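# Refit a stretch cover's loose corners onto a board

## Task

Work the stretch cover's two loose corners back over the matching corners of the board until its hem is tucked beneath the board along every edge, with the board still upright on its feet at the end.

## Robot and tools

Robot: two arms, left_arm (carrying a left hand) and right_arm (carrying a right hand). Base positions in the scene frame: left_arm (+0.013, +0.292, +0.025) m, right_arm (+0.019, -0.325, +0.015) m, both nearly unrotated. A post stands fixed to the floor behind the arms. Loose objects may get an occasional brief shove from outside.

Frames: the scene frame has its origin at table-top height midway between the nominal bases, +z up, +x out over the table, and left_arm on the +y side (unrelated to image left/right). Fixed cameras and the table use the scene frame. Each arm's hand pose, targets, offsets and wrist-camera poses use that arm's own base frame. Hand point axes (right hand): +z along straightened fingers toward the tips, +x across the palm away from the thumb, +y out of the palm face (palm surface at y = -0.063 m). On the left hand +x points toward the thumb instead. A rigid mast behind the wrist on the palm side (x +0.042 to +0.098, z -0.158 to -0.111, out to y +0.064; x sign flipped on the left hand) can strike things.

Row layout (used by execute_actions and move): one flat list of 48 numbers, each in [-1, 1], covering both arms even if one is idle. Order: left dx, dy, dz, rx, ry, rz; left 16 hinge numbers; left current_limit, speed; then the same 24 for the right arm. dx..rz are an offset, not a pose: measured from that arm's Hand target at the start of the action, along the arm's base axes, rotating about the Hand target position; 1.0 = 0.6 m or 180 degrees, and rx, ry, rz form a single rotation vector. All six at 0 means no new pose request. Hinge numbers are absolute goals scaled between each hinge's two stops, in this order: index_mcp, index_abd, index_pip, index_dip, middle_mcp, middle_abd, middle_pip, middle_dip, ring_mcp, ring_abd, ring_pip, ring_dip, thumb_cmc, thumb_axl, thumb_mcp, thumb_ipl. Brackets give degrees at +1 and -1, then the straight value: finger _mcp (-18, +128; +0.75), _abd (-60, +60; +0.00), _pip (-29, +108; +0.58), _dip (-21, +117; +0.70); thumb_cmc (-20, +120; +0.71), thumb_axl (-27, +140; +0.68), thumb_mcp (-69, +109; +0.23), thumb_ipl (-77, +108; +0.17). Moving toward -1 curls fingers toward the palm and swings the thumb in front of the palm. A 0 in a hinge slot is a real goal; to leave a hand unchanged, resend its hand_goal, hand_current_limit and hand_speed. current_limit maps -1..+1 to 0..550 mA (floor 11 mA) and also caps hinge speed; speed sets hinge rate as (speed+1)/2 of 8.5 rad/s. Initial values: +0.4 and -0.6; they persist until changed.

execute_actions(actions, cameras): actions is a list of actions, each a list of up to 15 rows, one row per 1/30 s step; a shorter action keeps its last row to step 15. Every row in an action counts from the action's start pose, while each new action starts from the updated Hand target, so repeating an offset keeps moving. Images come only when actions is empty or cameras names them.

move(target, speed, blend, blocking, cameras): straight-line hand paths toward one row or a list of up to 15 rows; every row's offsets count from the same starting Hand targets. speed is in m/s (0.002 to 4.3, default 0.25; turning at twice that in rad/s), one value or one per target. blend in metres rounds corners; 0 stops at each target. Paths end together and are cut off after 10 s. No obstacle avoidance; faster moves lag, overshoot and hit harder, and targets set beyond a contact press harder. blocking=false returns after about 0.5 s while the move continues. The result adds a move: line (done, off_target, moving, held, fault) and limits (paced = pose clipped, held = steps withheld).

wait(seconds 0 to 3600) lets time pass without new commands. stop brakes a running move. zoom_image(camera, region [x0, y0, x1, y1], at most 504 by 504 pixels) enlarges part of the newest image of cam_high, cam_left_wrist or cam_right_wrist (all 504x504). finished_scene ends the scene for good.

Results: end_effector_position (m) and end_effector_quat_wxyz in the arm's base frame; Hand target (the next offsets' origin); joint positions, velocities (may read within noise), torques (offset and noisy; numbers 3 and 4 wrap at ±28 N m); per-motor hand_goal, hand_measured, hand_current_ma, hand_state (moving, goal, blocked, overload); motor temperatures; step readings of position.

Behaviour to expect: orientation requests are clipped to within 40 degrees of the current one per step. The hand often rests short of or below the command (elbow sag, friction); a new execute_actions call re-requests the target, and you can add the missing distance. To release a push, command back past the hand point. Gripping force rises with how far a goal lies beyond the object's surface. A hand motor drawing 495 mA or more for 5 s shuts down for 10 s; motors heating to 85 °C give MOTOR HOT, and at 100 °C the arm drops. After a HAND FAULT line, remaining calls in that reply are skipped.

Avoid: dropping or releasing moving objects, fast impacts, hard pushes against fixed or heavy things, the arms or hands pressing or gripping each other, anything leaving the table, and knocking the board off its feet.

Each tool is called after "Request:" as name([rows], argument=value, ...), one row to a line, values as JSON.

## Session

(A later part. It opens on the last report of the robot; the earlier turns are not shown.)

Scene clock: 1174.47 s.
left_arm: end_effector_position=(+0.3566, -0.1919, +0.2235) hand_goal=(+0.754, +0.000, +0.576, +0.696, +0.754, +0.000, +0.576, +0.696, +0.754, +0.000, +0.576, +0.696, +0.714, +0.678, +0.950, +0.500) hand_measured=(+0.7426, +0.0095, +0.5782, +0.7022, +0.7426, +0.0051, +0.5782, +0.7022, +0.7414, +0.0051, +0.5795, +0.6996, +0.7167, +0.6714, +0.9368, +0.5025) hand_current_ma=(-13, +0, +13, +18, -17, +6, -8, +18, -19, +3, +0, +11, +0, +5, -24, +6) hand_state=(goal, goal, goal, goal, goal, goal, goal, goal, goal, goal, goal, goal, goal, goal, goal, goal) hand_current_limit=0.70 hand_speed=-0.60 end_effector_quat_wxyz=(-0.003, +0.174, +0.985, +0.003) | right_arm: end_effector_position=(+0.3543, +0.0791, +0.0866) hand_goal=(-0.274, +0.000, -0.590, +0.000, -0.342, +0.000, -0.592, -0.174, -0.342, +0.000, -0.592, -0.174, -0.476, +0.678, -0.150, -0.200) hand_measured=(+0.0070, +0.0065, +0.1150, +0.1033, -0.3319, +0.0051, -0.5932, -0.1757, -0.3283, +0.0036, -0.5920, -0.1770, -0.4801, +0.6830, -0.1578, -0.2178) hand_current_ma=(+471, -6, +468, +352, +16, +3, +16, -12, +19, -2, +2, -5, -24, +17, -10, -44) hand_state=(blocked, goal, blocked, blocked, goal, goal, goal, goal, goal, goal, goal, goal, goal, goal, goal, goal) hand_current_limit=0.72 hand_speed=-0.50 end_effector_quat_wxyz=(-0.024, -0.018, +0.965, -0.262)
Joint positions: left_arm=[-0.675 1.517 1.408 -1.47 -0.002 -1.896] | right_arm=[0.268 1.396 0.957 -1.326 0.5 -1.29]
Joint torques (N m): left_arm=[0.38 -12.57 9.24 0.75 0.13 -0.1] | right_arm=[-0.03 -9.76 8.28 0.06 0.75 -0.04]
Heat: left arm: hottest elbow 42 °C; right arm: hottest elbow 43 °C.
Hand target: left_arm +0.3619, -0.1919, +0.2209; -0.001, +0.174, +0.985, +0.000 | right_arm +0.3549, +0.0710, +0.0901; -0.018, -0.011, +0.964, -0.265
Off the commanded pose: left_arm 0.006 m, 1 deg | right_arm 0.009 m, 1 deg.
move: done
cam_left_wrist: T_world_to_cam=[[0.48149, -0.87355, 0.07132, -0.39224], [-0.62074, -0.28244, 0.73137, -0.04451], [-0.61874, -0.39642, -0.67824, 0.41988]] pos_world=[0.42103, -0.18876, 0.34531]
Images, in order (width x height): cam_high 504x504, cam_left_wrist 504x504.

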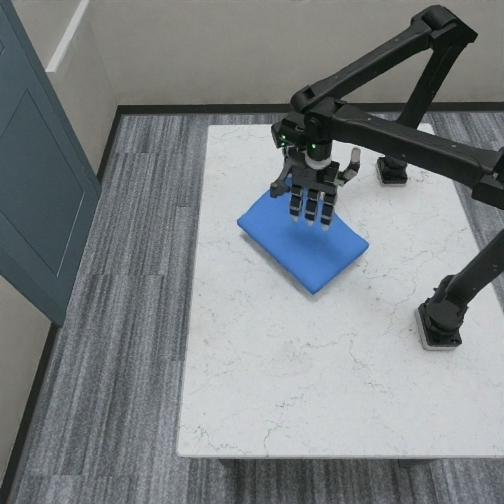

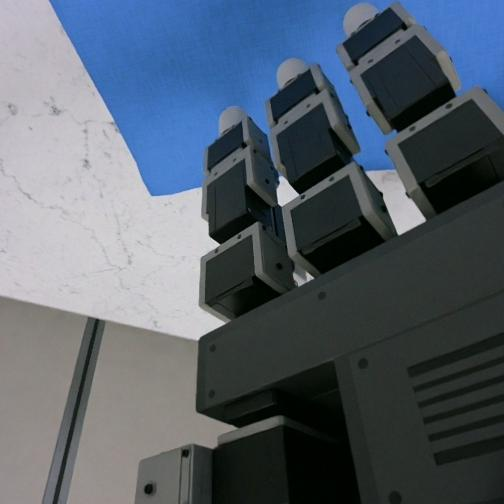

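Request:
move([
  [0,0,-0.06,0,0,0, 0.754,0,0.576,0.696,0.754,0,0.576,0.696,0.754,0,0.576,0.696,0.714,0.678,0.95,0.5,0.7,-0.6, 0,0,0,0,0,0, -0.274,0,-0.591,0.0,-0.3425,0,-0.5912,-0.1739,-0.3425,0,-0.5912,-0.1739,-0.477,0.678,-0.15,-0.2,0.72,-0.5],
  [0,0,-0.16,0,0,0, 0.754,0,0.576,0.696,0.754,0,0.576,0.696,0.754,0,0.576,0.696,0.714,0.678,0.95,0.5,0.7,-0.6, 0,0,0,0,0,0, -0.274,0,-0.591,0.0,-0.3425,0,-0.5912,-0.1739,-0.3425,0,-0.5912,-0.1739,-0.477,0.678,-0.15,-0.2,0.72,-0.5],
], speed=[0.15,0.06], blend=[0.005,0], cameras=["cam_high"])

Request:
zoom_image(camera="cam_high", region=[230, 150, 390, 310])

Scene clock: 1181.73 s.
left_arm: end_effector_position=(+0.3648, -0.1992, +0.1719) hand_goal=(+0.754, +0.000, +0.576, +0.696, +0.754, +0.000, +0.576, +0.696, +0.754, +0.000, +0.576, +0.696, +0.714, +0.678, +0.950, +0.500) hand_measured=(+0.7233, +0.1530, +0.5590, +0.6945, +0.7366, +0.0256, +0.5731, +0.6945, +0.7402, +0.0197, +0.5757, +0.6932, +0.7180, +0.6714, +0.9368, +0.5016) hand_current_ma=(-41, +104, -12, +6, -26, +19, -13, +10, -18, +13, -4, +6, -3, +3, -30, +4) hand_state=(blocked, blocked, goal, goal, goal, blocked, goal, goal, goal, blocked, goal, goal, goal, goal, goal, goal) hand_current_limit=0.70 hand_speed=-0.60 end_effector_quat_wxyz=(+0.038, +0.174, +0.984, -0.021) | right_arm: end_effector_position=(+0.3543, +0.0792, +0.0866) hand_goal=(-0.274, +0.000, -0.590, +0.000, -0.342, +0.000, -0.592, -0.174, -0.342, +0.000, -0.592, -0.174, -0.476, +0.678, -0.150, -0.200) hand_measured=(+0.0070, +0.0065, +0.1150, +0.1033, -0.3319, +0.0051, -0.5920, -0.1757, -0.3295, +0.0051, -0.5920, -0.1782, -0.4801, +0.6841, -0.1578, -0.2178) hand_current_ma=(+455, +1, +479, +351, +13, +13, +16, -10, +32, +2, +10, -9, -9, +9, -29, -32) hand_state=(blocked, goal, blocked, blocked, goal, goal, goal, goal, goal, goal, goal, goal, goal, goal, goal, goal) hand_current_limit=0.72 hand_speed=-0.50 end_effector_quat_wxyz=(-0.024, -0.018, +0.965, -0.262)
Joint positions: left_arm=[-0.675 1.506 1.268 -1.246 0.001 -1.896] | right_arm=[0.268 1.396 0.957 -1.326 0.5 -1.29]
Joint torques (N m): left_arm=[0.26 -6.48 4.19 1.63 0.04 -0.1] | right_arm=[-0.03 -9.76 8.28 0.05 0.75 -0.04]
Heat: left arm: hottest elbow 41 °C; right arm: hottest elbow 43 °C.
Hand target: left_arm +0.3619, -0.1920, +0.1249; -0.001, +0.174, +0.985, +0.000 | right_arm +0.3549, +0.0710, +0.0901; -0.018, -0.012, +0.964, -0.265
Off the commanded pose: left_arm 0.048 m, 5 deg | right_arm 0.009 m, 1 deg.
move: off_target (left_arm)

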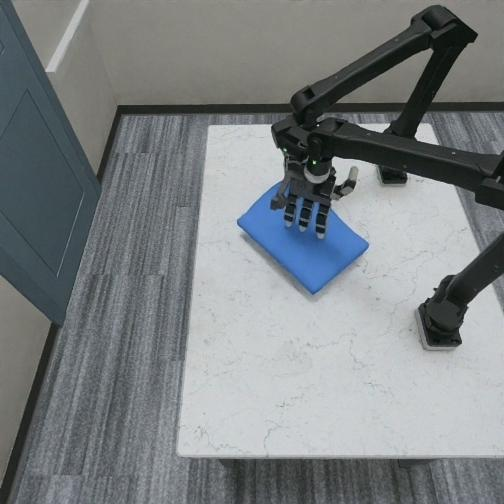

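Scaled by 3.150 from the camera's image (finer frame: 720x720).

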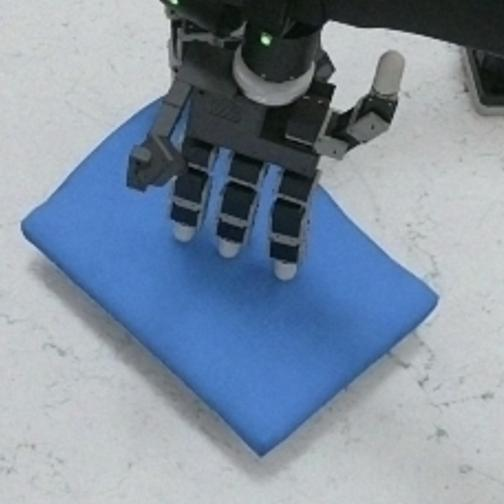

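Request:
move([
  [0,0,0,0,0,0, 0.754,0,0.576,0.696,0.754,0,0.576,0.696,0.754,0,0.576,0.696,0.714,0.678,0.95,0.5,0.7,-0.6, 0.008,-0.08,0,0,0,0, -0.274,0,-0.591,0.0,-0.3425,0,-0.5912,-0.1739,-0.3425,0,-0.5912,-0.1739,-0.477,0.678,-0.15,-0.2,0.72,-0.5],
], speed=[0.05], cameras=["cam_high"])

Request:
zoom_image(camera="cam_high", region=[230, 150, 390, 310])

Scene clock: 1188.97 s.
left_arm: end_effector_position=(+0.3648, -0.1992, +0.1719) hand_goal=(+0.754, +0.000, +0.576, +0.696, +0.754, +0.000, +0.576, +0.696, +0.754, +0.000, +0.576, +0.696, +0.714, +0.678, +0.950, +0.500) hand_measured=(+0.7233, +0.1545, +0.5590, +0.6958, +0.7366, +0.0183, +0.5821, +0.7022, +0.7402, +0.0197, +0.5757, +0.6932, +0.7167, +0.6704, +0.9358, +0.5025) hand_current_ma=(-37, +107, -16, +9, -22, +9, -3, +17, -19, +19, -2, +10, -3, +4, -27, +7) hand_state=(blocked, blocked, goal, goal, goal, goal, goal, goal, goal, blocked, goal, goal, goal, goal, goal, goal) hand_current_limit=0.70 hand_speed=-0.60 end_effector_quat_wxyz=(+0.038, +0.174, +0.984, -0.021) | right_arm: end_effector_position=(+0.3575, +0.0436, +0.0849) hand_goal=(-0.274, +0.000, -0.590, +0.000, -0.342, +0.000, -0.592, -0.174, -0.342, +0.000, -0.592, -0.174, -0.476, +0.678, -0.150, -0.200) hand_measured=(+0.0046, +0.0109, +0.1163, +0.1059, -0.3319, +0.0051, -0.5920, -0.1757, -0.3295, +0.0051, -0.5920, -0.1782, -0.4713, +0.6756, -0.1499, -0.2178) hand_current_ma=(+472, +4, +474, +344, +34, +24, +6, -3, +21, +5, +2, -13, +11, -1, +5, -45) hand_state=(blocked, goal, blocked, blocked, goal, goal, goal, goal, goal, goal, goal, goal, goal, goal, goal, goal) hand_current_limit=0.72 hand_speed=-0.50 end_effector_quat_wxyz=(-0.024, -0.035, +0.966, -0.253)
Joint positions: left_arm=[-0.675 1.506 1.268 -1.246 0.001 -1.896] | right_arm=[0.155 1.373 0.933 -1.249 0.502 -1.458]
Joint torques (N m): left_arm=[0.38 -6.59 4.18 1.68 0.03 -0.1] | right_arm=[-2.2 -9.82 8.47 0.1 1.47 0.09]
Heat: left arm: hottest elbow 41 °C; right arm: hottest elbow 43 °C.
Hand target: left_arm +0.3619, -0.1920, +0.1249; -0.001, +0.174, +0.985, +0.000 | right_arm +0.3598, +0.0229, +0.0901; -0.018, -0.012, +0.964, -0.265
Off the commanded pose: left_arm 0.048 m, 5 deg | right_arm 0.021 m, 3 deg.
move: off_target (right_arm)

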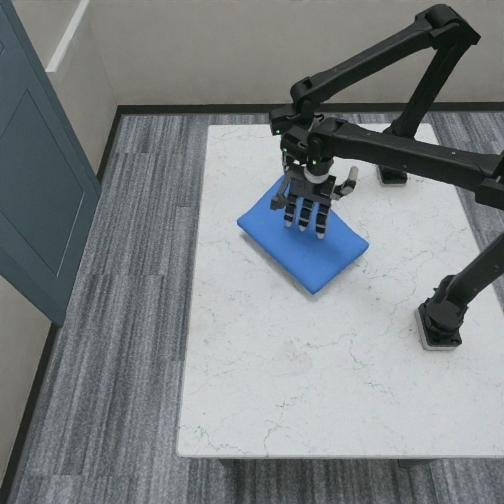

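Scaled by 3.150 from the camera's image (finer frame: 720x720).

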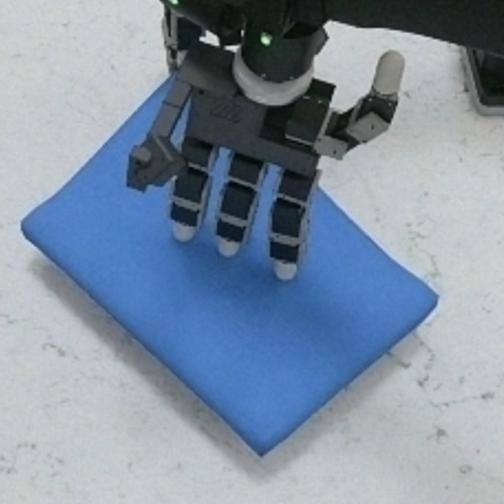

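Request:
move([
  [0,0,0,0,0,0, 0.754,0,0.576,0.696,0.754,0,0.576,0.696,0.754,0,0.576,0.696,0.714,0.678,0.95,0.5,0.7,-0.6, 0.0,-0.022,0,0,0,0, -0.274,0,-0.591,0.0,-0.3425,0,-0.5912,-0.1739,-0.3425,0,-0.5912,-0.1739,-0.477,0.678,-0.15,-0.2,0.72,-0.5],
  [0,0,0,0,0,0, 0.754,0,0.576,0.696,0.754,0,0.576,0.696,0.754,0,0.576,0.696,0.714,0.678,0.95,0.5,0.7,-0.6, 0.0,-0.03,-0.05,0,0,0, -0.274,0,-0.591,0.0,-0.3425,0,-0.5912,-0.1739,-0.3425,0,-0.5912,-0.1739,-0.477,0.678,-0.15,-0.2,0.72,-0.5],
], speed=0.06, blend=0.006, cameras=["cam_high","cam_right_wrist"])

Request:
zoom_image(camera="cam_high", region=[230, 150, 390, 310])

Scene clock: 1194.77 s.
left_arm: end_effector_position=(+0.3648, -0.1993, +0.1718) hand_goal=(+0.754, +0.000, +0.576, +0.696, +0.754, +0.000, +0.576, +0.696, +0.754, +0.000, +0.576, +0.696, +0.714, +0.678, +0.950, +0.500) hand_measured=(+0.7221, +0.1545, +0.5590, +0.6958, +0.7390, +0.0183, +0.5821, +0.7022, +0.7402, +0.0197, +0.5757, +0.6932, +0.7167, +0.6704, +0.9358, +0.5025) hand_current_ma=(-37, +106, -13, +9, -19, +10, -7, +12, -19, +19, -6, +6, -1, -2, -26, +7) hand_state=(blocked, blocked, goal, goal, goal, goal, goal, goal, goal, blocked, goal, goal, goal, goal, goal, goal) hand_current_limit=0.70 hand_speed=-0.60 end_effector_quat_wxyz=(+0.038, +0.174, +0.984, -0.022) | right_arm: end_effector_position=(+0.3586, +0.0310, +0.0669) hand_goal=(-0.274, +0.000, -0.590, +0.000, -0.342, +0.000, -0.592, -0.174, -0.342, +0.000, -0.592, -0.174, -0.476, +0.678, -0.150, -0.200) hand_measured=(+0.0034, +0.0109, +0.1163, +0.1059, -0.3319, +0.0051, -0.5920, -0.1757, -0.3283, +0.0036, -0.5920, -0.1770, -0.4700, +0.6735, -0.1430, -0.2168) hand_current_ma=(+496, +21, +498, +347, +20, +2, -2, -6, +17, -6, +7, -17, +17, +8, +7, -51) hand_state=(blocked, goal, blocked, blocked, goal, goal, goal, goal, goal, goal, goal, goal, goal, goal, goal, goal) hand_current_limit=0.72 hand_speed=-0.50 end_effector_quat_wxyz=(-0.007, -0.039, +0.968, -0.248)
Joint positions: left_arm=[-0.675 1.506 1.268 -1.246 0.002 -1.896] | right_arm=[0.114 1.367 0.874 -1.134 0.499 -1.523]
Joint torques (N m): left_arm=[0.32 -6.53 4.19 1.65 0.03 -0.1] | right_arm=[-3.02 -7.12 8.34 0.49 1.78 0.21]
Heat: left arm: hottest elbow 40 °C; right arm: hottest elbow 43 °C.
Hand target: left_arm +0.3619, -0.1920, +0.1249; -0.001, +0.174, +0.985, +0.000 | right_arm +0.3597, +0.0049, +0.0601; -0.018, -0.011, +0.964, -0.265
Off the commanded pose: left_arm 0.048 m, 5 deg | right_arm 0.027 m, 4 deg.
move: off_target (right_arm)
cam_right_wrist: T_world_to_cam=[[0.75544, 0.57122, -0.32096, -0.22724], [0.45284, -0.10114, 0.88584, -0.26603], [0.47355, -0.81454, -0.33507, 0.00339]] pos_world=[0.29053, 0.10566, 0.16386]

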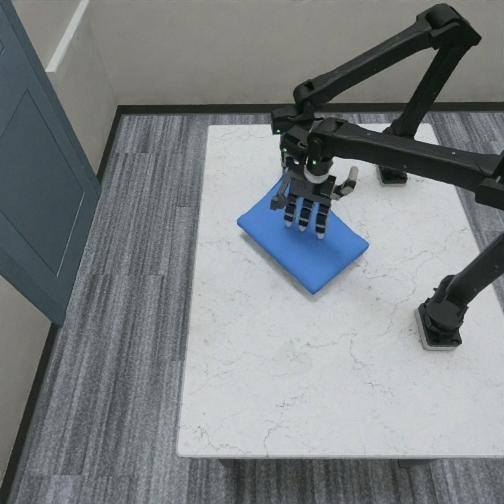

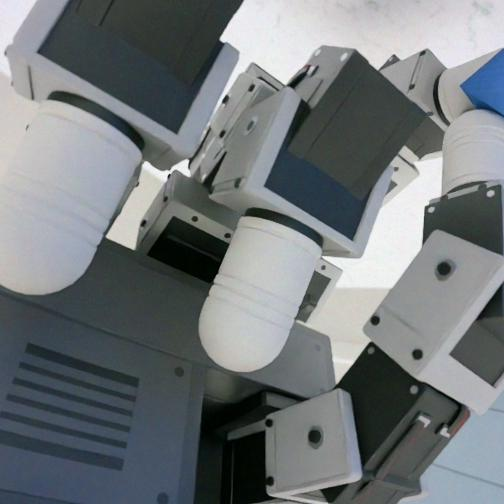

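Scaled by 3.150 from the camera's image (finer frame: 720x720).

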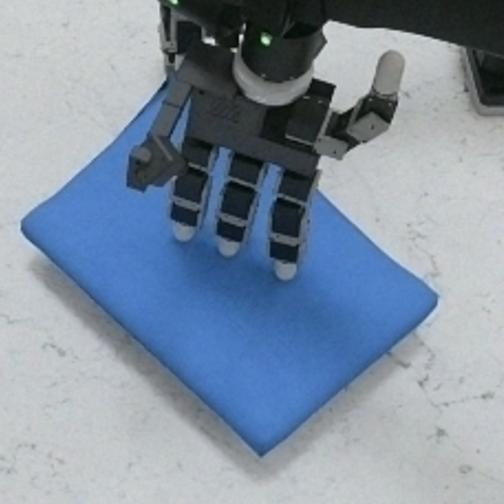

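Request:
move([
  [0,0,0,0,0,0, 0.754,0,0.576,0.696,0.754,0,0.576,0.696,0.754,0,0.576,0.696,0.714,0.678,0.95,0.5,0.7,-0.6, 0.0,-0.005,-0.04,0,0,0, -0.274,0,-0.591,0.0,-0.3425,0,-0.5912,-0.1739,-0.3425,0,-0.5912,-0.1739,-0.477,0.678,-0.15,-0.2,0.66,-0.5],
], speed=0.06, cameras=["cam_high"])

Request:
zoom_image(camera="cam_high", region=[230, 150, 390, 310])

Scene clock: 1198.33 s.
left_arm: end_effector_position=(+0.3648, -0.1993, +0.1718) hand_goal=(+0.754, +0.000, +0.576, +0.696, +0.754, +0.000, +0.576, +0.696, +0.754, +0.000, +0.576, +0.696, +0.714, +0.678, +0.950, +0.500) hand_measured=(+0.7221, +0.1545, +0.5590, +0.6945, +0.7402, +0.0183, +0.5821, +0.7034, +0.7402, +0.0197, +0.5757, +0.6932, +0.7167, +0.6714, +0.9368, +0.5025) hand_current_ma=(-41, +108, -14, +8, -24, +15, -3, +17, -18, +16, -2, +8, +4, +6, -30, +7) hand_state=(blocked, blocked, goal, goal, goal, goal, goal, goal, goal, blocked, goal, goal, goal, goal, goal, goal) hand_current_limit=0.70 hand_speed=-0.60 end_effector_quat_wxyz=(+0.038, +0.174, +0.984, -0.022) | right_arm: end_effector_position=(+0.3603, +0.0292, +0.0461) hand_goal=(-0.274, +0.000, -0.590, +0.000, -0.342, +0.000, -0.592, -0.174, -0.342, +0.000, -0.592, -0.174, -0.476, +0.678, -0.150, -0.200) hand_measured=(+0.0022, +0.0109, +0.1150, +0.1059, -0.3319, +0.0051, -0.5920, -0.1757, -0.3295, +0.0036, -0.5920, -0.1782, -0.4688, +0.6725, -0.1420, -0.2168) hand_current_ma=(+452, +0, +473, +367, +22, +3, +10, -17, +35, +6, -14, -10, +13, -29, +19, -38) hand_state=(blocked, goal, blocked, blocked, goal, goal, goal, goal, goal, goal, goal, goal, goal, goal, goal, goal) hand_current_limit=0.66 hand_speed=-0.50 end_effector_quat_wxyz=(-0.004, -0.040, +0.968, -0.247)
Joint positions: left_arm=[-0.675 1.506 1.268 -1.246 0.002 -1.896] | right_arm=[0.107 1.397 0.841 -1.059 0.498 -1.535]
Joint torques (N m): left_arm=[0.26 -6.65 4.16 1.68 0.02 -0.1] | right_arm=[-3.14 -6.89 7.76 0.38 1.85 0.17]
Heat: left arm: hottest elbow 40 °C; right arm: hottest elbow 43 °C.
Hand target: left_arm +0.3619, -0.1920, +0.1249; -0.001, +0.174, +0.985, +0.000 | right_arm +0.3599, +0.0019, +0.0362; -0.018, -0.011, +0.964, -0.265
Off the commanded pose: left_arm 0.048 m, 5 deg | right_arm 0.029 m, 4 deg.
move: off_target (right_arm)

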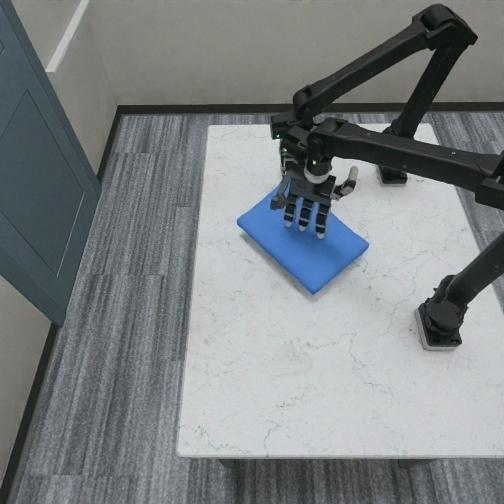

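Scaled by 3.150 from the camera's image (finer frame: 720x720).

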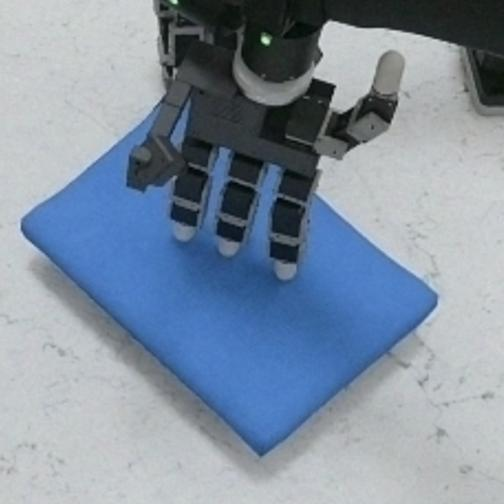

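Request:
move([
  [0,0,0,0,0,0, 0.754,0,0.576,0.696,0.754,0,0.576,0.696,0.754,0,0.576,0.696,0.714,0.678,0.95,0.5,0.7,-0.6, 0.0,0.0,-0.05,0,0,0, -0.274,0,-0.591,0.0,-0.3425,0,-0.5912,-0.1739,-0.3425,0,-0.5912,-0.1739,-0.477,0.678,-0.15,-0.2,0.66,-0.5],
], speed=0.06, cameras=["cam_high"])

Request:
zoom_image(camera="cam_high", region=[230, 150, 390, 310])

Scene clock: 1202.80 s.
left_arm: end_effector_position=(+0.3648, -0.1993, +0.1718) hand_goal=(+0.754, +0.000, +0.576, +0.696, +0.754, +0.000, +0.576, +0.696, +0.754, +0.000, +0.576, +0.696, +0.714, +0.678, +0.950, +0.500) hand_measured=(+0.7221, +0.1545, +0.5603, +0.6958, +0.7390, +0.0168, +0.5821, +0.7022, +0.7402, +0.0212, +0.5757, +0.6932, +0.7167, +0.6714, +0.9358, +0.5016) hand_current_ma=(-41, +108, -19, +11, -26, +12, +1, +17, -18, +12, -1, +7, -2, +3, -25, +10) hand_state=(blocked, blocked, goal, goal, goal, goal, goal, goal, goal, blocked, goal, goal, goal, goal, goal, goal) hand_current_limit=0.70 hand_speed=-0.60 end_effector_quat_wxyz=(+0.038, +0.174, +0.984, -0.022) | right_arm: end_effector_position=(+0.3666, +0.0302, +0.0262) hand_goal=(-0.274, +0.000, -0.590, +0.000, -0.342, +0.000, -0.592, -0.174, -0.342, +0.000, -0.592, -0.174, -0.476, +0.678, -0.150, -0.200) hand_measured=(-0.0039, +0.0007, +0.1189, +0.1072, -0.3319, +0.0036, -0.5920, -0.1757, -0.3283, +0.0036, -0.5920, -0.1782, -0.4675, +0.6672, -0.1400, -0.2187) hand_current_ma=(+455, +0, +455, +366, +15, +22, +12, -7, +31, +0, +18, -1, +22, -42, +21, -44) hand_state=(blocked, goal, blocked, blocked, goal, goal, goal, goal, goal, goal, goal, goal, goal, goal, goal, goal) hand_current_limit=0.66 hand_speed=-0.50 end_effector_quat_wxyz=(+0.007, -0.038, +0.969, -0.246)
Joint positions: left_arm=[-0.675 1.506 1.268 -1.246 0.002 -1.896] | right_arm=[0.107 1.432 0.813 -0.973 0.496 -1.536]
Joint torques (N m): left_arm=[0.32 -6.53 4.15 1.69 0.03 -0.1] | right_arm=[-3.02 -5.89 6.53 0.66 1.89 0.24]
Heat: left arm: hottest elbow 40 °C; right arm: hottest elbow 43 °C.
Hand target: left_arm +0.3619, -0.1920, +0.1249; -0.001, +0.174, +0.985, +0.000 | right_arm +0.3599, +0.0019, +0.0062; -0.018, -0.011, +0.964, -0.265
Off the commanded pose: left_arm 0.048 m, 5 deg | right_arm 0.035 m, 5 deg.
move: off_target (right_arm)

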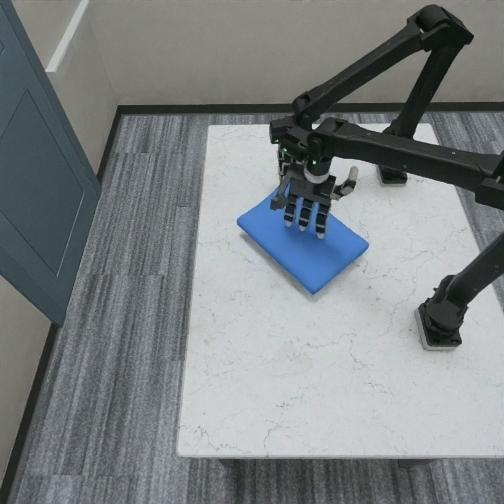

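Scaled by 3.150 from the camera's image (finer frame: 720x720).

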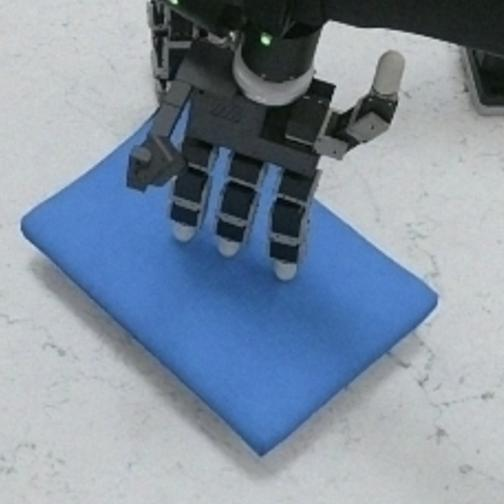

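Request:
move([
  [0,0,0,0,0,0, 0.754,0,0.576,0.696,0.754,0,0.576,0.696,0.754,0,0.576,0.696,0.714,0.678,0.95,0.5,0.7,-0.6, 0.0,0.0,-0.03,0,0,0, -0.274,0,-0.591,0.0,-0.3425,0,-0.5912,-0.1739,-0.3425,0,-0.5912,-0.1739,-0.477,0.678,-0.15,-0.2,0.66,-0.5],
  [0,0,0,0,0,0, 0.754,0,0.576,0.696,0.754,0,0.576,0.696,0.754,0,0.576,0.696,0.714,0.678,0.95,0.5,0.7,-0.6, 0.0,0.063,-0.035,0,0,0, -0.274,0,-0.591,0.0,-0.3425,0,-0.5912,-0.1739,-0.3425,0,-0.5912,-0.1739,-0.477,0.678,-0.15,-0.2,0.66,-0.5],
], speed=0.05, cameras=["cam_high","cam_right_wrist"])

Request:
zoom_image(camera="cam_high", region=[230, 150, 390, 310])

Scene clock: 1211.33 s.
left_arm: end_effector_position=(+0.3648, -0.1993, +0.1718) hand_goal=(+0.754, +0.000, +0.576, +0.696, +0.754, +0.000, +0.576, +0.696, +0.754, +0.000, +0.576, +0.696, +0.714, +0.678, +0.950, +0.500) hand_measured=(+0.7221, +0.1545, +0.5590, +0.6945, +0.7390, +0.0183, +0.5770, +0.7022, +0.7402, +0.0197, +0.5757, +0.6932, +0.7167, +0.6714, +0.9368, +0.5025) hand_current_ma=(-37, +102, -16, +5, -21, +8, -9, +18, -13, +14, -5, +9, +4, -2, -27, +7) hand_state=(blocked, blocked, goal, goal, goal, goal, goal, goal, goal, blocked, goal, goal, goal, goal, goal, goal) hand_current_limit=0.70 hand_speed=-0.60 end_effector_quat_wxyz=(+0.038, +0.174, +0.984, -0.022) | right_arm: end_effector_position=(+0.3775, +0.0459, +0.0224) hand_goal=(-0.274, +0.000, -0.590, +0.000, -0.342, +0.000, -0.592, -0.174, -0.342, +0.000, -0.592, -0.174, -0.476, +0.678, -0.150, -0.200) hand_measured=(-0.0244, -0.0286, +0.1471, +0.1084, -0.3307, +0.0051, -0.5920, -0.1757, -0.3295, +0.0036, -0.5920, -0.1770, -0.4776, +0.6641, -0.1321, -0.2225) hand_current_ma=(+457, -44, +477, +354, +34, -1, +6, -9, +22, +7, +8, +9, -6, -46, +36, -42) hand_state=(blocked, blocked, blocked, blocked, goal, goal, goal, goal, goal, goal, goal, goal, goal, goal, goal, blocked) hand_current_limit=0.66 hand_speed=-0.50 end_effector_quat_wxyz=(+0.030, -0.009, +0.966, -0.256)
Joint positions: left_arm=[-0.675 1.506 1.268 -1.246 0.002 -1.896] | right_arm=[0.166 1.449 0.813 -0.957 0.522 -1.417]
Joint torques (N m): left_arm=[0.32 -6.53 4.19 1.68 0.02 -0.1] | right_arm=[1.03 -3.08 6.41 -0.12 0.41 0.3]
Heat: left arm: hottest elbow 39 °C; right arm: hottest elbow 43 °C.
Hand target: left_arm +0.3619, -0.1920, +0.1249; -0.001, +0.174, +0.985, +0.000 | right_arm +0.3598, +0.0397, -0.0148; -0.018, -0.011, +0.964, -0.265
Off the commanded pose: left_arm 0.048 m, 5 deg | right_arm 0.042 m, 6 deg.
move: off_target (right_arm)
cam_right_wrist: T_world_to_cam=[[0.80256, 0.53685, -0.26016, -0.28192], [0.36881, -0.10372, 0.9237, -0.2027], [0.4689, -0.83728, -0.28124, -0.00667]] pos_world=[0.30415, 0.12474, 0.11201]

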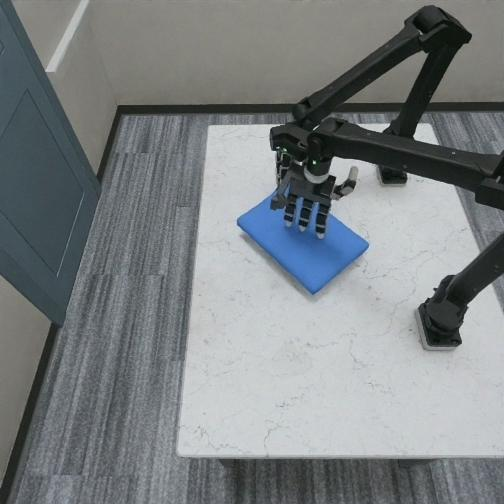

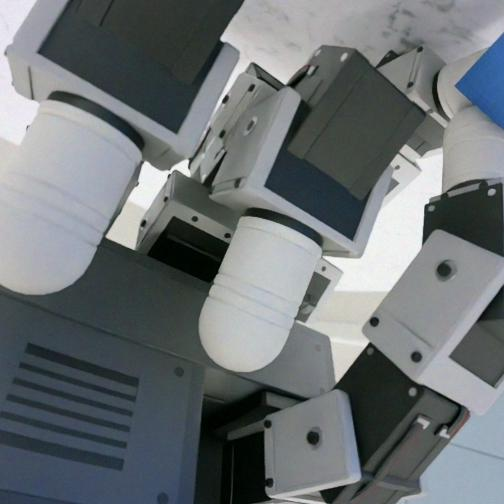

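Scaled by 3.150 from the camera's image (finer frame: 720x720).

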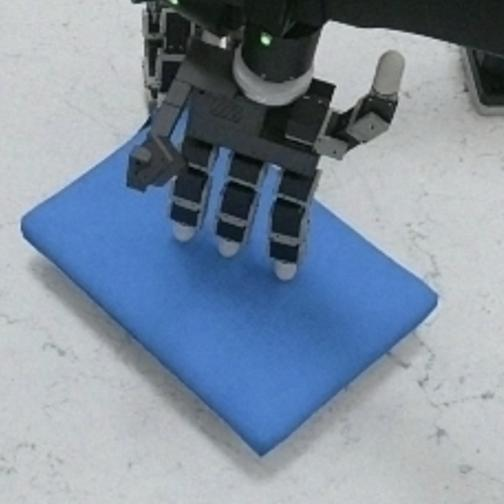

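Request:
move([
  [0,0,0,0,0,0, 0.754,0,0.576,0.696,0.754,0,0.576,0.696,0.754,0,0.576,0.696,0.714,0.678,0.95,0.5,0.7,-0.6, 0.0203,0.0055,0.085,0,0,0, 0.0,0,0.2,0.42,-0.3425,0,-0.5912,-0.1739,-0.3425,0,-0.5912,-0.1739,-0.477,0.678,-0.13,-0.19,0.5,-0.5],
], speed=0.06, cameras=["cam_high"])

Request:
move([
  [0,0,0,0,0,0, 0.754,0,0.576,0.696,0.754,0,0.576,0.696,0.754,0,0.576,0.696,0.714,0.678,0.95,0.5,0.7,-0.6, 0.0,-0.015,0.012,0,0,0, 0.0,0,0.2,0.42,-0.3425,0,-0.5912,-0.1739,-0.3425,0,-0.5912,-0.1739,-0.477,0.678,-0.05,-0.1,0.5,-0.5],
  [0,0,0,0,0,0, 0.754,0,0.576,0.696,0.754,0,0.576,0.696,0.754,0,0.576,0.696,0.714,0.678,0.95,0.5,0.7,-0.6, 0.0,-0.14,0.02,0,0,0, 0.0,0,0.2,0.42,-0.3425,0,-0.5912,-0.1739,-0.3425,0,-0.5912,-0.1739,-0.477,0.678,-0.05,-0.1,0.5,-0.5],
], speed=[0.05,0.1], blend=0.01, cameras=["cam_high"])

Request:
zoom_image(camera="cam_high", region=[230, 150, 390, 310])

Scene clock: 1222.90 s.
left_arm: end_effector_position=(+0.3648, -0.1993, +0.1718) hand_goal=(+0.754, +0.000, +0.576, +0.696, +0.754, +0.000, +0.576, +0.696, +0.754, +0.000, +0.576, +0.696, +0.714, +0.678, +0.950, +0.500) hand_measured=(+0.7221, +0.1545, +0.5590, +0.6945, +0.7390, +0.0183, +0.5744, +0.7022, +0.7402, +0.0197, +0.5757, +0.6932, +0.7167, +0.6714, +0.9368, +0.5025) hand_current_ma=(-41, +102, -14, +8, -22, +13, -12, +13, -18, +16, -5, +9, -2, -2, -29, +9) hand_state=(blocked, blocked, goal, goal, goal, goal, goal, goal, goal, blocked, goal, goal, goal, goal, goal, goal) hand_current_limit=0.70 hand_speed=-0.60 end_effector_quat_wxyz=(+0.038, +0.174, +0.984, -0.022) | right_arm: end_effector_position=(+0.3597, +0.0411, +0.0283) hand_goal=(+0.000, +0.000, +0.200, +0.420, -0.342, +0.000, -0.592, -0.174, -0.342, +0.000, -0.592, -0.174, -0.476, +0.678, -0.130, -0.190) hand_measured=(-0.0147, +0.0095, +0.1895, +0.4231, -0.3307, +0.0021, -0.5920, -0.1757, -0.3295, +0.0036, -0.5920, -0.1770, -0.4813, +0.6746, -0.1291, -0.1920) hand_current_ma=(-57, -10, -27, -7, +20, +19, +1, -20, +29, +10, +6, -6, -25, -23, -2, +5) hand_state=(goal, goal, goal, goal, goal, goal, goal, goal, goal, goal, goal, goal, goal, goal, goal, goal) hand_current_limit=0.50 hand_speed=-0.50 end_effector_quat_wxyz=(-0.024, -0.012, +0.963, -0.267)
Joint positions: left_arm=[-0.675 1.506 1.268 -1.246 0.002 -1.896] | right_arm=[0.165 1.466 0.855 -1.104 0.525 -1.392]
Joint torques (N m): left_arm=[0.32 -6.59 4.18 1.68 0.02 -0.1] | right_arm=[1.38 -8.29 10.88 -0.49 0.24 -0.01]
Heat: left arm: hottest elbow 38 °C; right arm: hottest elbow 43 °C.
Hand target: left_arm +0.3619, -0.1920, +0.1249; -0.001, +0.174, +0.985, +0.000 | right_arm +0.3720, +0.0431, +0.0362; -0.018, -0.011, +0.964, -0.265
Off the commanded pose: left_arm 0.048 m, 5 deg | right_arm 0.015 m, 1 deg.
move: off_target (right_arm)

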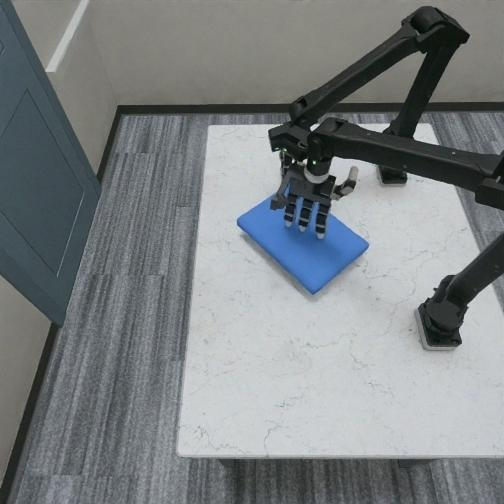

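Scene clock: 1224.67 s.
left_arm: end_effector_position=(+0.3648, -0.1993, +0.1718) hand_goal=(+0.754, +0.000, +0.576, +0.696, +0.754, +0.000, +0.576, +0.696, +0.754, +0.000, +0.576, +0.696, +0.714, +0.678, +0.950, +0.500) hand_measured=(+0.7221, +0.1545, +0.5590, +0.6945, +0.7402, +0.0183, +0.5744, +0.7022, +0.7402, +0.0212, +0.5757, +0.6932, +0.7167, +0.6704, +0.9368, +0.5016) hand_current_ma=(-41, +103, -12, +11, -22, +8, -9, +15, -14, +20, -3, +7, +0, +5, -28, +3) hand_state=(blocked, blocked, goal, goal, goal, goal, goal, goal, goal, blocked, goal, goal, goal, goal, goal, goal) hand_current_limit=0.70 hand_speed=-0.60 end_effector_quat_wxyz=(+0.038, +0.174, +0.984, -0.022) | right_arm: end_effector_position=(+0.3630, -0.0398, +0.0389) hand_goal=(+0.000, +0.000, +0.200, +0.420, -0.342, +0.000, -0.592, -0.174, -0.342, +0.000, -0.592, -0.174, -0.476, +0.678, -0.050, -0.100) hand_measured=(+0.0034, +0.0065, +0.2036, +0.4219, -0.3319, +0.0021, -0.5920, -0.1744, -0.3295, +0.0036, -0.5920, -0.1782, -0.4801, +0.6788, -0.0549, -0.1025) hand_current_ma=(-4, +0, -9, +1, +27, +25, -9, +1, +27, +0, +3, -1, -11, -12, -4, +3) hand_state=(goal, goal, goal, goal, goal, goal, goal, goal, goal, goal, goal, goal, goal, goal, goal, goal) hand_current_limit=0.50 hand_speed=-0.50 end_effector_quat_wxyz=(-0.034, -0.012, +0.964, -0.265)
Joint positions: left_arm=[-0.675 1.506 1.268 -1.246 0.002 -1.896] | right_arm=[-0.067 1.432 0.855 -1.022 0.54 -1.654]
Joint torques (N m): left_arm=[0.26 -6.53 4.18 1.68 0.02 -0.1] | right_arm=[1.2 -9.7 9.57 0.5 0.24 -0.09]
Heat: left arm: hottest elbow 38 °C; right arm: hottest elbow 43 °C.
Hand target: left_arm +0.3619, -0.1920, +0.1249; -0.001, +0.174, +0.985, +0.000 | right_arm +0.3719, -0.0410, +0.0481; -0.018, -0.011, +0.964, -0.265
Off the commanded pose: left_arm 0.048 m, 5 deg | right_arm 0.013 m, 2 deg.
move: off_target (right_arm); blend cut to 0.0058 m at target 1

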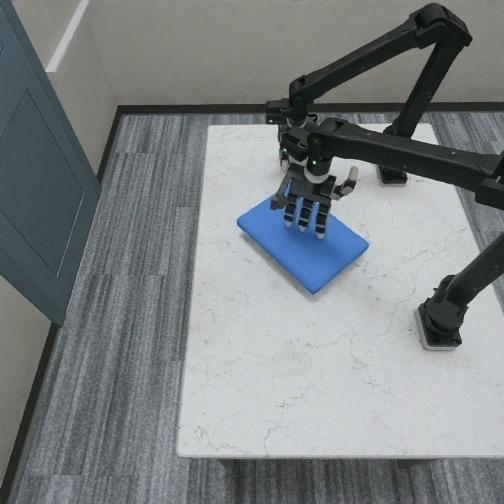

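Scaled by 3.150 from the camera's image (finer frame: 720x720).

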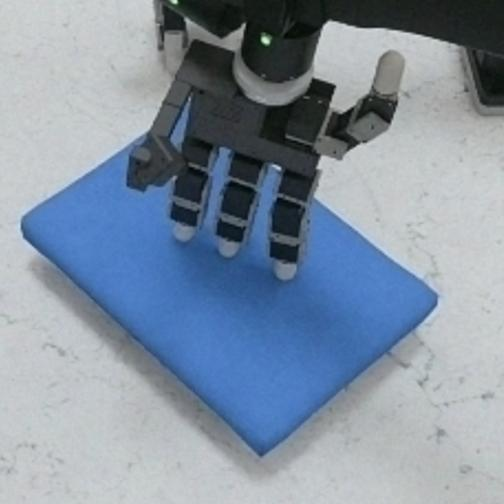

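Request:
move([
  [0,0,0.12,0,0,0, 0.754,0,0.576,0.696,0.754,0,0.576,0.696,0.754,0,0.576,0.696,0.714,0.678,0.95,0.5,0.7,-0.6, 0.0,-0.02,0.05,0,0,0, 0.0,0,0.2,0.42,-0.3425,0,-0.5912,-0.1739,-0.3425,0,-0.5912,-0.1739,-0.477,0.678,-0.05,-0.1,0.5,-0.5],
  [0.05,0.15,0.3,0,0,0, 0.754,0,0.576,0.696,0.754,0,0.576,0.696,0.754,0,0.576,0.696,0.714,0.678,0.95,0.5,0.7,-0.6, -0.2,-0.05,0.3,0,0,0, 0.0,0,0.2,0.42,-0.3425,0,-0.5912,-0.1739,-0.3425,0,-0.5912,-0.1739,-0.477,0.678,-0.05,-0.1,0.5,-0.5],
], speed=[0.1,0.3], blend=0.02, cameras=["all"])

Request:
zoom_image(camera="cam_high", region=[230, 150, 390, 310])

Scene clock: 1231.40 s.
left_arm: end_effector_position=(+0.3857, -0.0995, +0.2941) hand_goal=(+0.754, +0.000, +0.576, +0.696, +0.754, +0.000, +0.576, +0.696, +0.754, +0.000, +0.576, +0.696, +0.714, +0.678, +0.950, +0.500) hand_measured=(+0.7462, -0.0184, +0.5667, +0.7009, +0.7402, +0.0036, +0.5744, +0.7022, +0.7402, -0.0008, +0.5757, +0.7009, +0.7167, +0.6735, +0.9368, +0.5025) hand_current_ma=(-8, -22, -3, +18, -18, +1, -10, +13, -20, +1, -3, +16, -8, +3, -25, +11) hand_state=(goal, goal, goal, goal, goal, goal, goal, goal, goal, goal, goal, goal, goal, goal, goal, goal) hand_current_limit=0.70 hand_speed=-0.60 end_effector_quat_wxyz=(-0.009, +0.170, +0.985, +0.004) | right_arm: end_effector_position=(+0.2446, -0.0677, +0.2137) hand_goal=(+0.000, +0.000, +0.200, +0.420, -0.342, +0.000, -0.592, -0.174, -0.342, +0.000, -0.592, -0.174, -0.476, +0.678, -0.050, -0.100) hand_measured=(+0.0034, +0.0051, +0.2036, +0.4219, -0.3319, +0.0051, -0.5920, -0.1757, -0.3283, +0.0036, -0.5920, -0.1782, -0.4801, +0.6746, -0.0549, -0.1025) hand_current_ma=(+3, +5, +11, +9, +21, +14, -8, +1, +10, -5, -3, -17, -11, -8, -6, -9) hand_state=(goal, goal, goal, goal, goal, goal, goal, goal, goal, goal, goal, goal, goal, goal, goal, goal) hand_current_limit=0.50 hand_speed=-0.50 end_effector_quat_wxyz=(-0.027, -0.012, +0.964, -0.264)
Joint positions: left_arm=[-0.459 1.457 1.526 -1.659 -0.002 -1.688] | right_arm=[-0.22 0.934 0.949 -1.508 0.532 -1.838]
Joint torques (N m): left_arm=[-0.26 -11.22 12.21 -0.17 0.09 -0.14] | right_arm=[0.79 -3.08 13.6 -0.05 0.24 -0.07]
Heat: left arm: hottest elbow 38 °C; right arm: hottest elbow 43 °C.
Hand target: left_arm +0.3919, -0.1018, +0.3048; -0.001, +0.173, +0.985, +0.000 | right_arm +0.2520, -0.0710, +0.2282; -0.018, -0.011, +0.964, -0.265
Off the commanded pose: left_arm 0.013 m, 1 deg | right_arm 0.017 m, 1 deg.
move: off_target (left_arm, right_arm)
cam_left_wrist: T_world_to_cam=[[0.49024, -0.86932, 0.06276, -0.33103], [-0.60993, -0.29074, 0.7372, -0.0586], [-0.62262, -0.39968, -0.67276, 0.52197]] pos_world=[0.45153, -0.09619, 0.41514]
cam_right_wrist: T_world_to_cam=[[0.78011, 0.51319, -0.35788, -0.03964], [0.46795, -0.09891, 0.87821, -0.35638], [0.41529, -0.85256, -0.3173, 0.03405]] pos_world=[0.18355, 0.01412, 0.30959]

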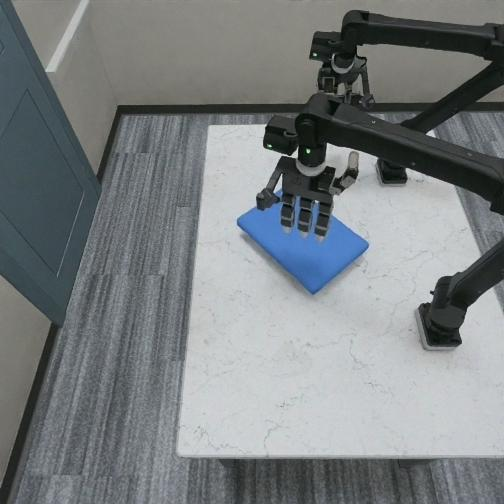

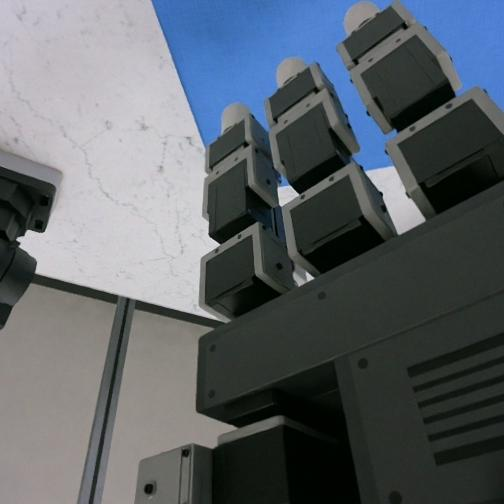

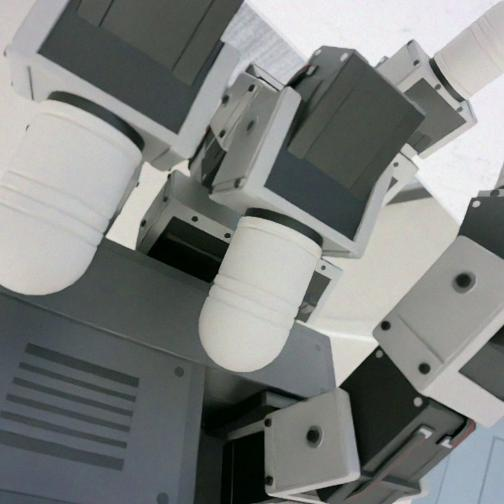

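Scaled by 3.150 from the camera's image (finer frame: 720x720).

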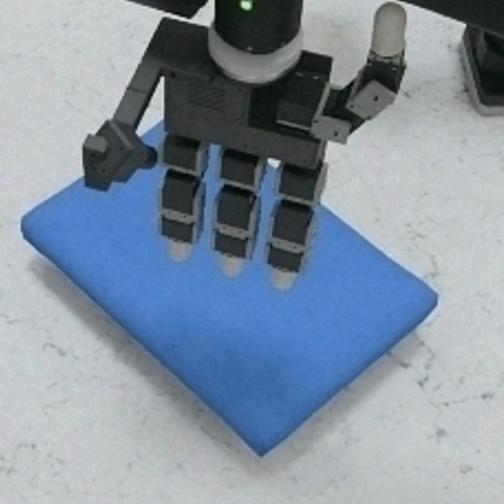

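Request:
move([
  [-0.08,0.4,0.03,0,0,0, 0.754,0,0.576,0.696,0.754,0,0.576,0.696,0.754,0,0.576,0.696,0.714,0.678,0.226,0.168,0.5,-0.6, 0,0,0,0,0,0, 0.0,0,0.2,0.42,-0.3425,0,-0.5912,-0.1739,-0.3425,0,-0.5912,-0.1739,-0.477,0.678,-0.05,-0.1,0.5,-0.5],
], speed=[0.3], cameras=["cam_high"])

Request:
zoom_image(camera="cam_high", region=[230, 150, 390, 310])

Request:
zoom_image(camera="cam_high", region=[240, 150, 340, 250])

Scene clock: 1236.83 s.
left_arm: end_effector_position=(+0.3459, +0.1402, +0.3216) hand_goal=(+0.754, +0.000, +0.576, +0.696, +0.754, +0.000, +0.576, +0.696, +0.754, +0.000, +0.576, +0.696, +0.714, +0.678, +0.226, +0.168) hand_measured=(+0.7462, -0.0140, +0.5667, +0.7009, +0.7390, +0.0065, +0.5744, +0.7034, +0.7414, +0.0021, +0.5757, +0.7009, +0.7167, +0.6714, +0.2094, +0.1691) hand_current_ma=(-7, -19, -4, +15, -19, +4, -13, +18, -14, +4, -3, +16, +3, -4, -32, +5) hand_state=(goal, goal, goal, goal, goal, goal, goal, goal, goal, goal, goal, goal, goal, goal, goal, goal) hand_current_limit=0.50 hand_speed=-0.60 end_effector_quat_wxyz=(+0.019, +0.166, +0.986, +0.012) | right_arm: end_effector_position=(+0.2445, -0.0677, +0.2137) hand_goal=(+0.000, +0.000, +0.200, +0.420, -0.342, +0.000, -0.592, -0.174, -0.342, +0.000, -0.592, -0.174, -0.476, +0.678, -0.050, -0.100) hand_measured=(+0.0022, +0.0065, +0.2036, +0.4219, -0.3319, +0.0051, -0.5920, -0.1744, -0.3295, +0.0036, -0.5920, -0.1770, -0.4801, +0.6746, -0.0549, -0.1025) hand_current_ma=(-18, -3, +17, +0, +18, +19, +4, -10, +17, -8, +14, -4, -12, -11, +16, +0) hand_state=(goal, goal, goal, goal, goal, goal, goal, goal, goal, goal, goal, goal, goal, goal, goal, goal) hand_current_limit=0.50 hand_speed=-0.50 end_effector_quat_wxyz=(-0.027, -0.013, +0.964, -0.264)
Joint positions: left_arm=[0.15 1.219 1.371 -1.679 -0.01 -1.087] | right_arm=[-0.22 0.934 0.949 -1.508 0.532 -1.838]
Joint torques (N m): left_arm=[-0.67 -7.94 9.09 -0.02 0.05 -0.04] | right_arm=[0.79 -3.14 13.6 -0.03 0.24 -0.1]
Heat: left arm: hottest elbow 38 °C; right arm: hottest elbow 44 °C.
Hand target: left_arm +0.3438, +0.1382, +0.3228; -0.001, +0.173, +0.985, +0.000 | right_arm +0.2520, -0.0710, +0.2282; -0.018, -0.011, +0.964, -0.265
Off the commanded pose: left_arm 0.003 m, 3 deg | right_arm 0.017 m, 1 deg.
joint sent to its limit (left arm) — joint 4 (wrist pitch), lower limit. The joint targets still meet the commanded pose.
move: off_target (left_arm)

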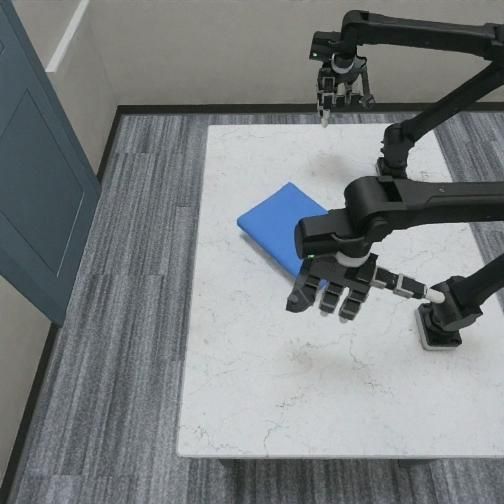

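Scaled by 3.150 from the camera's image (finer frame: 720x720).

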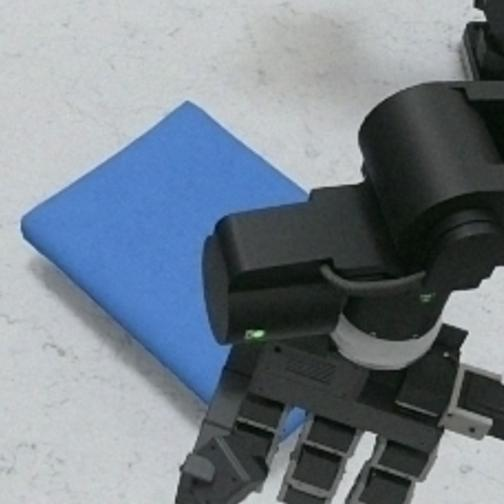

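Scaled by 5.040 from the camera's image (finer frame: 720x720).

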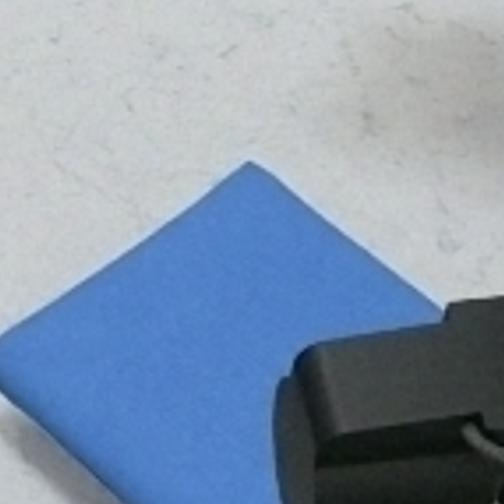

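Request:
move([
  [0,0,0,0,0,0, 0.754,0,0.576,0.696,0.754,0,0.576,0.696,0.754,0,0.576,0.696,0.714,0.678,0.95,0.168,0.5,-0.3, 0.28,0.035,0.12,0.1252,-0.1434,-0.494, 0.754,0,0.576,0.696,0.754,0,0.576,0.696,0.754,0,0.576,0.696,0.714,0.678,0.226,0.168,0.4,-0.3],
  [0.0065,-0.0485,-0.1,0,0,0, 0.754,0,0.576,0.696,0.754,0,0.576,0.696,0.754,0,0.576,0.696,0.714,0.678,0.95,0.168,0.5,-0.3, 0.297,-0.032,0.07,0.0609,0.229,0.8423, 0.754,0,0.576,0.696,0.754,0,0.576,0.696,0.754,0,0.576,0.696,0.714,0.678,0.95,0.168,0.4,-0.3],
], speed=0.4, blend=[0.03,0], cameras=["cam_high"])

Scene clock: 1270.67 s.
left_arm: end_effector_position=(+0.3435, +0.1128, +0.2672) hand_goal=(+0.754, +0.000, +0.576, +0.696, +0.754, +0.000, +0.576, +0.696, +0.754, +0.000, +0.576, +0.696, +0.714, +0.678, +0.950, +0.168) hand_measured=(+0.7462, -0.0140, +0.5654, +0.7009, +0.7390, +0.0080, +0.5731, +0.7022, +0.7426, +0.0021, +0.5757, +0.7009, +0.7154, +0.6704, +0.9348, +0.1691) hand_current_ma=(-10, -20, -7, +11, -17, +2, -12, +15, -13, -1, -4, +18, -2, -3, -34, +1) hand_state=(goal, goal, goal, goal, goal, goal, goal, goal, goal, goal, goal, goal, goal, goal, goal, goal) hand_current_limit=0.50 hand_speed=-0.30 end_effector_quat_wxyz=(-0.001, +0.173, +0.985, +0.001) | right_arm: end_effector_position=(+0.4161, -0.0877, +0.2620) hand_goal=(+0.754, +0.000, +0.576, +0.696, +0.754, +0.000, +0.576, +0.696, +0.754, +0.000, +0.576, +0.696, +0.714, +0.678, +0.950, +0.168) hand_measured=(+0.7498, +0.0051, +0.5744, +0.6983, +0.7498, +0.0051, +0.5757, +0.6958, +0.7498, +0.0051, +0.5757, +0.6945, +0.7180, +0.6746, +0.9487, +0.1681) hand_current_ma=(-29, -4, -22, +5, -11, +13, +7, -22, +6, -9, -9, +1, -10, -8, -7, +13) hand_state=(goal, goal, goal, goal, goal, goal, goal, goal, goal, goal, goal, goal, goal, goal, goal, goal) hand_current_limit=0.40 hand_speed=-0.30 end_effector_quat_wxyz=(+0.001, +0.983, -0.182, -0.015)
Joint positions: left_arm=[0.074 1.219 1.233 -1.585 -0.003 -1.149] | right_arm=[-0.035 1.581 1.58 -1.6 -0.002 1.902]
Joint torques (N m): left_arm=[-1.26 -6.89 8.81 0.83 0.11 -0.28] | right_arm=[1.03 -10.81 13.94 0.16 0.19 0.2]
Heat: left arm: hottest elbow 39 °C; right arm: hottest elbow 48 °C.
Hand target: left_arm +0.3477, +0.1091, +0.2629; +0.000, +0.173, +0.985, +0.000 | right_arm +0.4301, -0.0902, +0.2701; +0.000, +0.982, -0.191, +0.000
Off the commanded pose: left_arm 0.007 m, 0 deg | right_arm 0.016 m, 2 deg.
move: off_target (right_arm); blend cut to 0 m at target 1; target 2's new numbers were sent with right_arm's hand 0.016 m and 2 deg from that target

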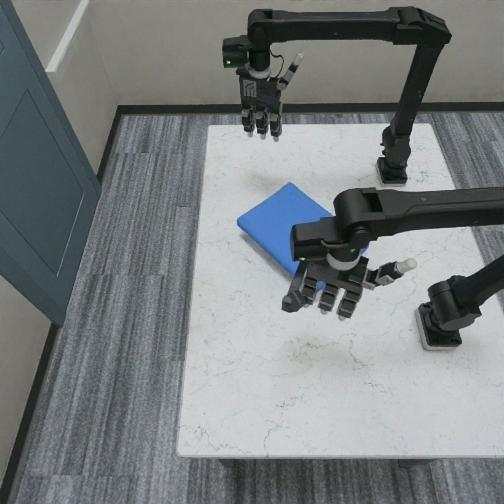

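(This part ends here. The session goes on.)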